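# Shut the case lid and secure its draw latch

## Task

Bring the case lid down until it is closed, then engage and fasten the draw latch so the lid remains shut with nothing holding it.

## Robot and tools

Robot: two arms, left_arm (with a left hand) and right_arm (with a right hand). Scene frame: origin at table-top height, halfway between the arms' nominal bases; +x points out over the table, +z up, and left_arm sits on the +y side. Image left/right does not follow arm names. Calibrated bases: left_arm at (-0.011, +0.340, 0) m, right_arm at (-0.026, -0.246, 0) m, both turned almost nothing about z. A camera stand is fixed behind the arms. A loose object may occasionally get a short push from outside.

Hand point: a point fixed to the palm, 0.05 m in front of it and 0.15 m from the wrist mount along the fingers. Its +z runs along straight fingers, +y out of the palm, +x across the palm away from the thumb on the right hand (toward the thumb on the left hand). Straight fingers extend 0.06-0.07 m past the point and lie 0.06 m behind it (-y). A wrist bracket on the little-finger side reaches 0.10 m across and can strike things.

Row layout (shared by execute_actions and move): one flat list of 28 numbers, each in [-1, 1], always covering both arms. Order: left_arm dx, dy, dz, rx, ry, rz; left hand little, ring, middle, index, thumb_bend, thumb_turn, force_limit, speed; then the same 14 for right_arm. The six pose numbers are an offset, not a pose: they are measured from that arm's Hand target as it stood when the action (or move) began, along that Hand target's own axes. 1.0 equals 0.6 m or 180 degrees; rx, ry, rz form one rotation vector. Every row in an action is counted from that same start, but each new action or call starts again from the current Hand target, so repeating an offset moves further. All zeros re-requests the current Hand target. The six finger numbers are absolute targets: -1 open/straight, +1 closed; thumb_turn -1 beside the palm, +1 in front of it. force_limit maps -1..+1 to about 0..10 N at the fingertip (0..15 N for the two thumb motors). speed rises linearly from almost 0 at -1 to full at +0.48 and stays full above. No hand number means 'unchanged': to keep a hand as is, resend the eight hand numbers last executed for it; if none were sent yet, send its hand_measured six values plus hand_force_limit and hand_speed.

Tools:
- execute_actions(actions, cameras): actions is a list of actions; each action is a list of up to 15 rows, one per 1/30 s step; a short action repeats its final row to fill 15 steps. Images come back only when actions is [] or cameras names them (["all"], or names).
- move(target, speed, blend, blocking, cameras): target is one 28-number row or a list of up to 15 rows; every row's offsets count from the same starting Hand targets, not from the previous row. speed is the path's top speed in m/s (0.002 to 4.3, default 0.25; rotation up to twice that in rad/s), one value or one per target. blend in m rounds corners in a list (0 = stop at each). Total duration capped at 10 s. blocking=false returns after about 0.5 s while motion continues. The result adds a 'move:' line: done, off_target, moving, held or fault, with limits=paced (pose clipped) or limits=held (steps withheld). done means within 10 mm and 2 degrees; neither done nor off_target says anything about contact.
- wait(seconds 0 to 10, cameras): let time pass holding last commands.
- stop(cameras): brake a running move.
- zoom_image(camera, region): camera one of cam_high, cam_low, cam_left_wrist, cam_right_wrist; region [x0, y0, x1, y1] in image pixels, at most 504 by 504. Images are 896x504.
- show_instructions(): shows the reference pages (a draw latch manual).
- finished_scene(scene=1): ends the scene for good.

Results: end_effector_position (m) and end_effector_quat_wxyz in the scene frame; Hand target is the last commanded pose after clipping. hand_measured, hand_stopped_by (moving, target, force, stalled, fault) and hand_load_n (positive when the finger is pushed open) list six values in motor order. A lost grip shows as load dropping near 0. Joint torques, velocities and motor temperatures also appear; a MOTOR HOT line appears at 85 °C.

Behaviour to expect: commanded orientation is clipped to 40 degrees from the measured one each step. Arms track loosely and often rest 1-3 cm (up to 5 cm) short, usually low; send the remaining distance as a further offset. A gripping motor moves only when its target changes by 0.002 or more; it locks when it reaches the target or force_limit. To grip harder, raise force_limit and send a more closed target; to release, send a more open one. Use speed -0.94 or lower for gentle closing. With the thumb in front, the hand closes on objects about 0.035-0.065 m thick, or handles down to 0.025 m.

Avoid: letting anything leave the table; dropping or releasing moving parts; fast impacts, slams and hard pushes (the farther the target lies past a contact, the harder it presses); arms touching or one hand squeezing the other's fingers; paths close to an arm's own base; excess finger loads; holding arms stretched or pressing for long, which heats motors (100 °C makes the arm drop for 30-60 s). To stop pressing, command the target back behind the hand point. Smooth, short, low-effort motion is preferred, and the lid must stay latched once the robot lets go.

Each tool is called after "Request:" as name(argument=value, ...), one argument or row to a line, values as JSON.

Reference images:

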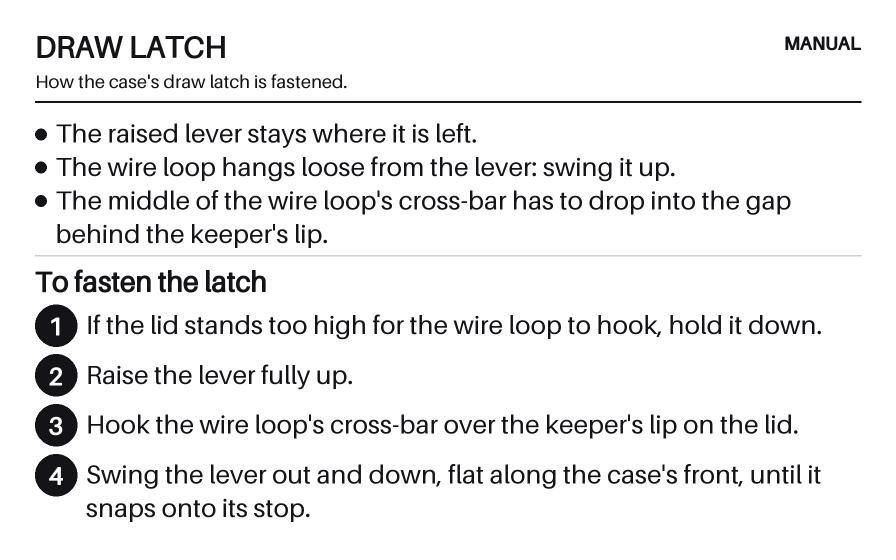

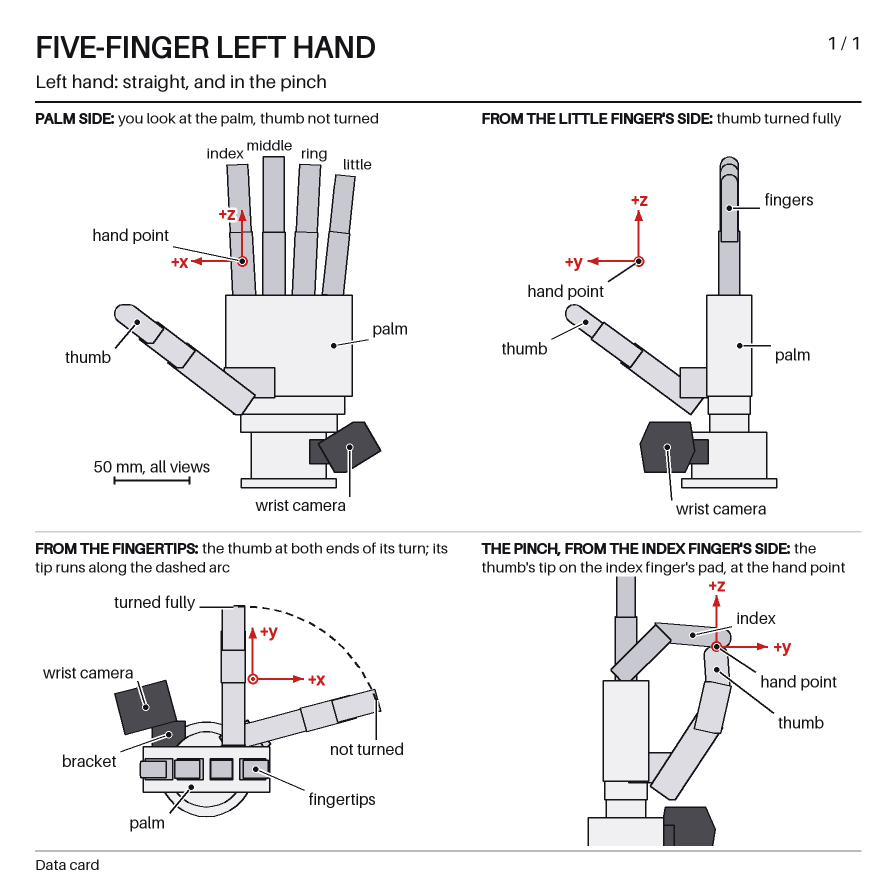

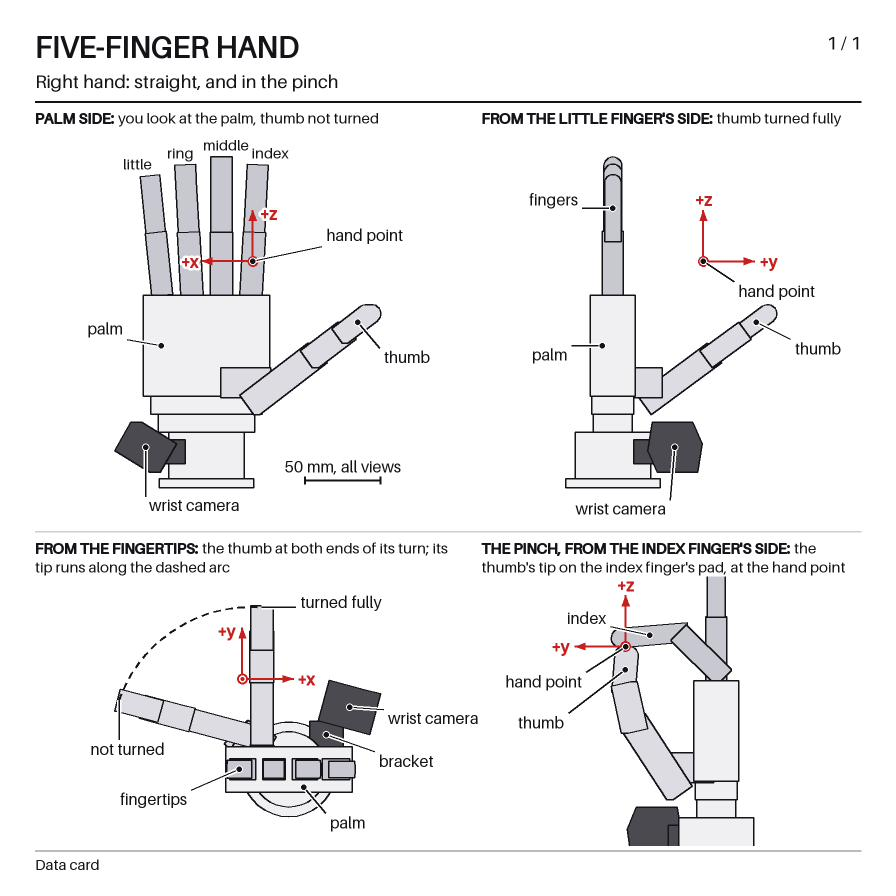

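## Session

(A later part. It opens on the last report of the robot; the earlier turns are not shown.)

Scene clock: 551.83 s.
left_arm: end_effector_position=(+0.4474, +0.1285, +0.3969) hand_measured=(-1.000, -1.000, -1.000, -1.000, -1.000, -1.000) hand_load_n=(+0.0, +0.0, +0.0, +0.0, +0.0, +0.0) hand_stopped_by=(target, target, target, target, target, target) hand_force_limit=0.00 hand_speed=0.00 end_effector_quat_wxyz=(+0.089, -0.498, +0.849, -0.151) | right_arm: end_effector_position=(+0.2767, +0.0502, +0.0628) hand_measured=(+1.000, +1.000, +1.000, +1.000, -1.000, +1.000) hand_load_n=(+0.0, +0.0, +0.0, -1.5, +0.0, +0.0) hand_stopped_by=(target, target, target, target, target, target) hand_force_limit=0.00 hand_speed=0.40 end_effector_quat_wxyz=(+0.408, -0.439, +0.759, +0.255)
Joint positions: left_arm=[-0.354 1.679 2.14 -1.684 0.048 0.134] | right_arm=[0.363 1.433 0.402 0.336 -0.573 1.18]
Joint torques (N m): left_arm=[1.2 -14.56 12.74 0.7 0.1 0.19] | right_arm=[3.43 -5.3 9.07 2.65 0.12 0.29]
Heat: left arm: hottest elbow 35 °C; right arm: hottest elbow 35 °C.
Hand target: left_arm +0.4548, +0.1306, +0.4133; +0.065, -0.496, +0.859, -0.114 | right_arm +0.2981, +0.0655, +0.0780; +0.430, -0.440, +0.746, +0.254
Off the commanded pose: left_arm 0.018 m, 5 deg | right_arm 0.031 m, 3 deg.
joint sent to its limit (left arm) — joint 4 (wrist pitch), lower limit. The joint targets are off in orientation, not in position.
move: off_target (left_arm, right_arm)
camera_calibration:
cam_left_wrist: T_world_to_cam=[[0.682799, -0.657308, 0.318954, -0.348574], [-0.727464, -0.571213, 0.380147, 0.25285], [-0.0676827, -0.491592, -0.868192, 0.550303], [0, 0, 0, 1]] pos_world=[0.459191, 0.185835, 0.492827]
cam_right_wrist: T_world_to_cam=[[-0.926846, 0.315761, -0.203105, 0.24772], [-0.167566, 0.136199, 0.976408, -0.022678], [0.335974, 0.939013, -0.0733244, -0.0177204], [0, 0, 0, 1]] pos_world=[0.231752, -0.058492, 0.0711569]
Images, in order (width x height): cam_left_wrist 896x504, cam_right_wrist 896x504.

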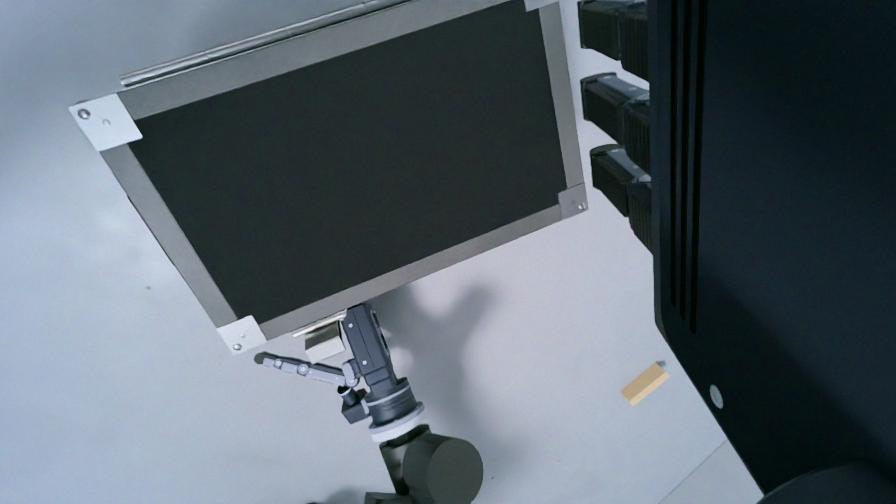

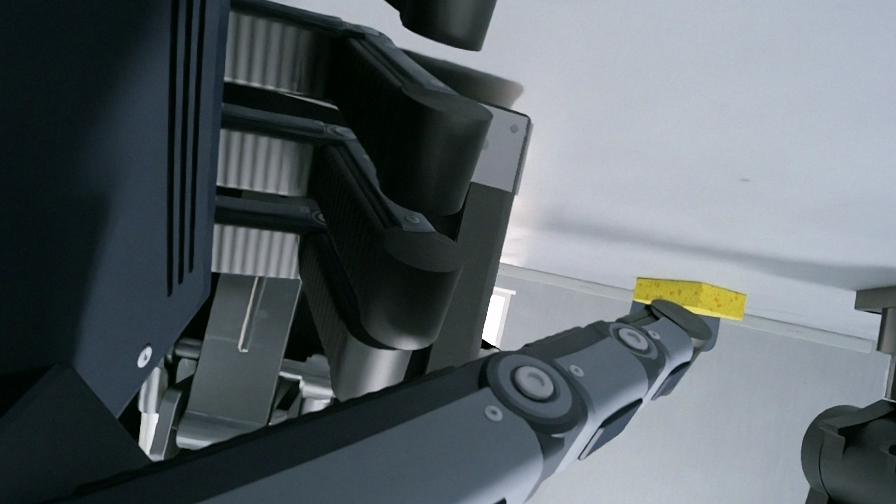

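Request:
move(
  target=[0,0,0,0,0,0,-1,-1,-1,-1,-1,-1,0,0,-0.04,-0.012,0.008,0,0,0,1,1,1,1,-1,1,0,0.4],
  speed=0.06,
  cameras=["cam_right_wrist"],
)

Request:
zoom_image(
  camera="cam_right_wrist",
  region=[100, 240, 440, 480],
)

Scene clock: 554.10 s.
left_arm: end_effector_position=(+0.4474, +0.1285, +0.3969) hand_measured=(-1.000, -1.000, -1.000, -1.000, -1.000, -1.000) hand_load_n=(+0.0, +0.0, +0.0, +0.0, +0.0, +0.0) hand_stopped_by=(target, target, target, target, target, target) hand_force_limit=0.00 hand_speed=0.00 end_effector_quat_wxyz=(+0.089, -0.498, +0.849, -0.151) | right_arm: end_effector_position=(+0.2765, +0.0512, +0.0608) hand_measured=(+1.000, +1.000, +1.000, +1.000, -1.000, +1.000) hand_load_n=(+0.0, +0.0, +0.0, -2.5, +0.0, -0.5) hand_stopped_by=(target, target, target, target, target, target) hand_force_limit=0.00 hand_speed=0.40 end_effector_quat_wxyz=(+0.392, -0.437, +0.768, +0.256)
Joint positions: left_arm=[-0.354 1.679 2.14 -1.684 0.048 0.134] | right_arm=[0.367 1.43 0.416 0.284 -0.569 1.183]
Joint torques (N m): left_arm=[1.26 -14.51 12.68 0.72 0.09 0.2] | right_arm=[3.9 -8.47 11.93 1.43 0.21 0.36]
Heat: left arm: hottest elbow 35 °C; right arm: hottest elbow 35 °C.
Hand target: left_arm +0.4548, +0.1306, +0.4133; +0.065, -0.496, +0.859, -0.114 | right_arm +0.3122, +0.0762, +0.0963; +0.430, -0.440, +0.746, +0.254
Off the commanded pose: left_arm 0.018 m, 5 deg | right_arm 0.056 m, 5 deg.
joint sent to its limit (left arm) — joint 4 (wrist pitch), lower limit. The joint targets are off in orientation, not in position.
move: off_target (left_arm, right_arm)
camera_calibration:
cam_right_wrist: T_world_to_cam=[[-0.932659, 0.314404, -0.176908, 0.247014], [-0.134953, 0.150714, 0.979323, -0.0308261], [0.334566, 0.937249, -0.0981355, -0.0167009], [0, 0, 0, 1]] pos_world=[0.231807, -0.0573634, 0.0722485]
Images, in order (width x height): cam_right_wrist 896x504.

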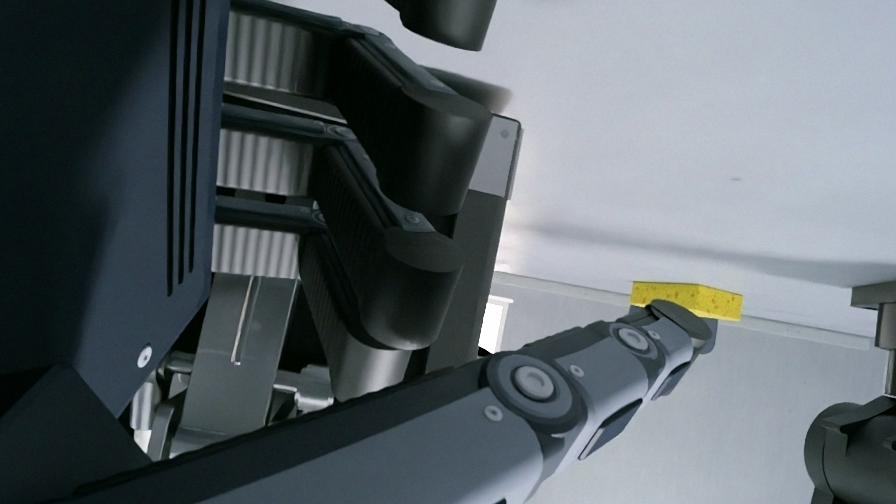

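Scaled by 1.482.

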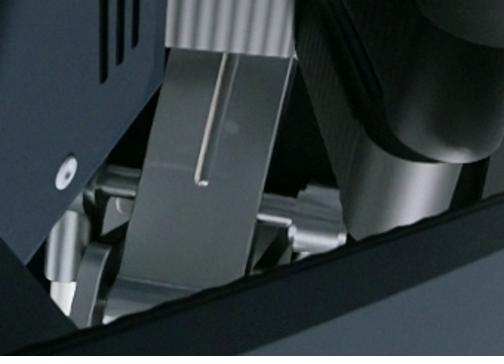

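Request:
move(
  target=[0,0,0,0,0,0,-1,-1,-1,-1,-1,-1,0,0,0.06,-0.06,-0.32,0,0,0,1,1,1,1,-1,1,0,0.4],
  speed=0.2,
  cameras=["cam_high","cam_right_wrist"],
)

Request:
zoom_image(
  camera="cam_high",
  region=[380, 160, 420, 220],
)

Request:
zoom_image(
  camera="cam_high",
  region=[380, 140, 520, 310],
)

Scene clock: 558.63 s.
left_arm: end_effector_position=(+0.4474, +0.1285, +0.3969) hand_measured=(-1.000, -1.000, -1.000, -1.000, -1.000, -1.000) hand_load_n=(+0.0, +0.0, +0.0, +0.0, +0.0, +0.0) hand_stopped_by=(target, target, target, target, target, target) hand_force_limit=0.00 hand_speed=0.00 end_effector_quat_wxyz=(+0.089, -0.498, +0.849, -0.151) | right_arm: end_effector_position=(+0.2371, -0.0970, +0.1440) hand_measured=(+1.000, +1.000, +1.000, +1.000, -1.000, +1.000) hand_load_n=(+0.0, +0.0, +0.0, +0.0, +0.0, +0.0) hand_stopped_by=(target, target, target, target, target, target) hand_force_limit=0.00 hand_speed=0.40 end_effector_quat_wxyz=(+0.416, -0.434, +0.753, +0.266)
Joint positions: left_arm=[-0.354 1.679 2.14 -1.684 0.048 0.134] | right_arm=[-0.197 1.016 0.442 -0.535 -0.961 0.592]
Joint torques (N m): left_arm=[1.2 -14.51 12.67 0.73 0.08 0.17] | right_arm=[1.73 -2.14 11.17 0.24 -0.66 0.07]
Heat: left arm: hottest elbow 35 °C; right arm: hottest elbow 36 °C.
Hand target: left_arm +0.4548, +0.1306, +0.4133; +0.065, -0.496, +0.859, -0.114 | right_arm +0.2545, -0.1025, +0.1612; +0.430, -0.440, +0.746, +0.254
Off the commanded pose: left_arm 0.018 m, 5 deg | right_arm 0.025 m, 2 deg.
joint sent to its limit (left arm) — joint 4 (wrist pitch), lower limit. The joint targets are off in orientation, not in position.
move: off_target (left_arm, right_arm)
camera_calibration:
cam_right_wrist: T_world_to_cam=[[-0.92695, 0.31894, -0.197589, 0.273565], [-0.172759, 0.104651, 0.979389, -0.090728], [0.333044, 0.941979, -0.0419065, 0.136198], [0, 0, 0, 1]] pos_world=[0.192547, -0.206052, 0.148619]
Images, in order (width x height): cam_high 896x504, cam_right_wrist 896x504.

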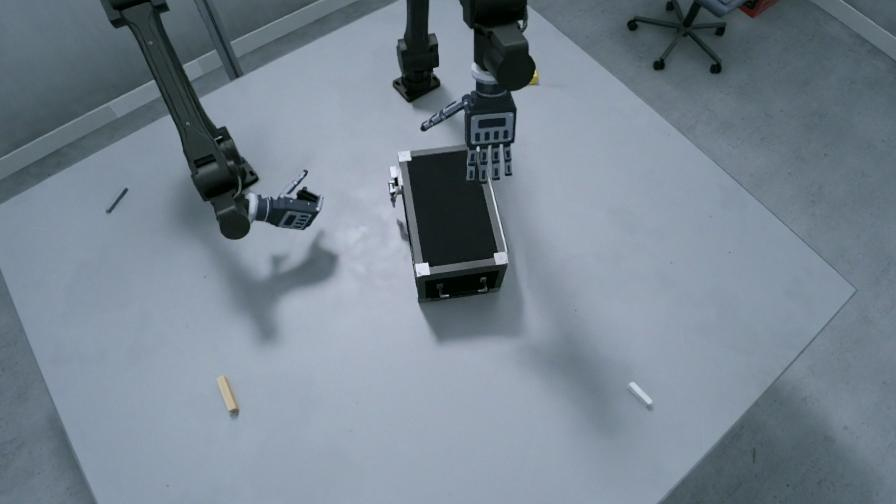

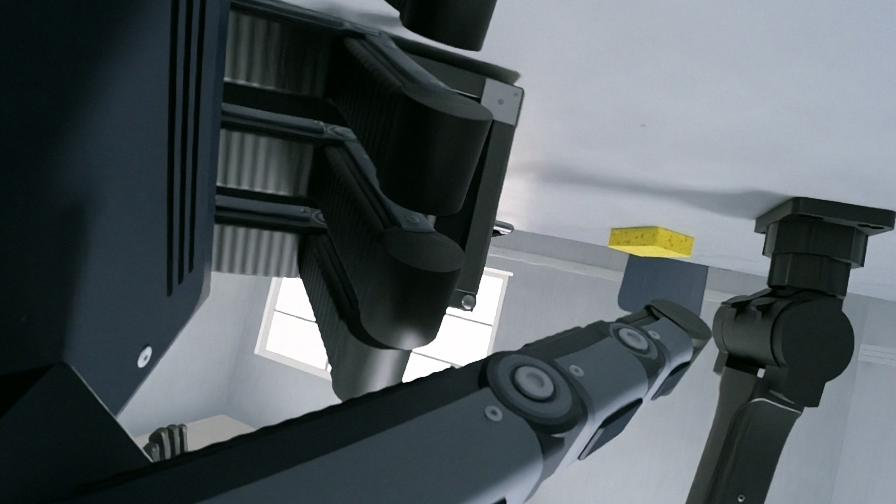

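Scaled by 8.400.

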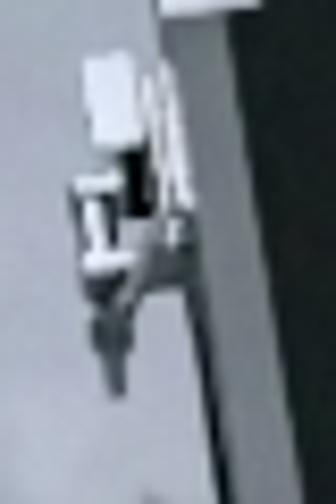

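Scaled by 2.965.

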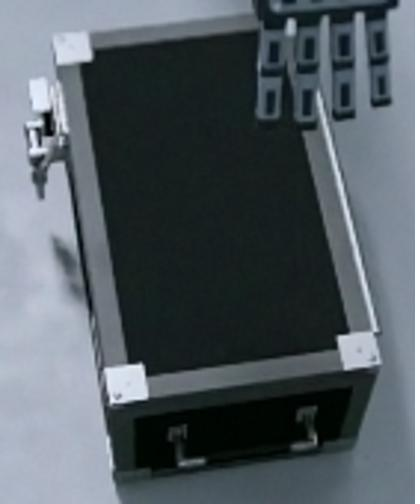

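Request:
finished_scene(
  scene=1,
)

The scene is finished: the task was done.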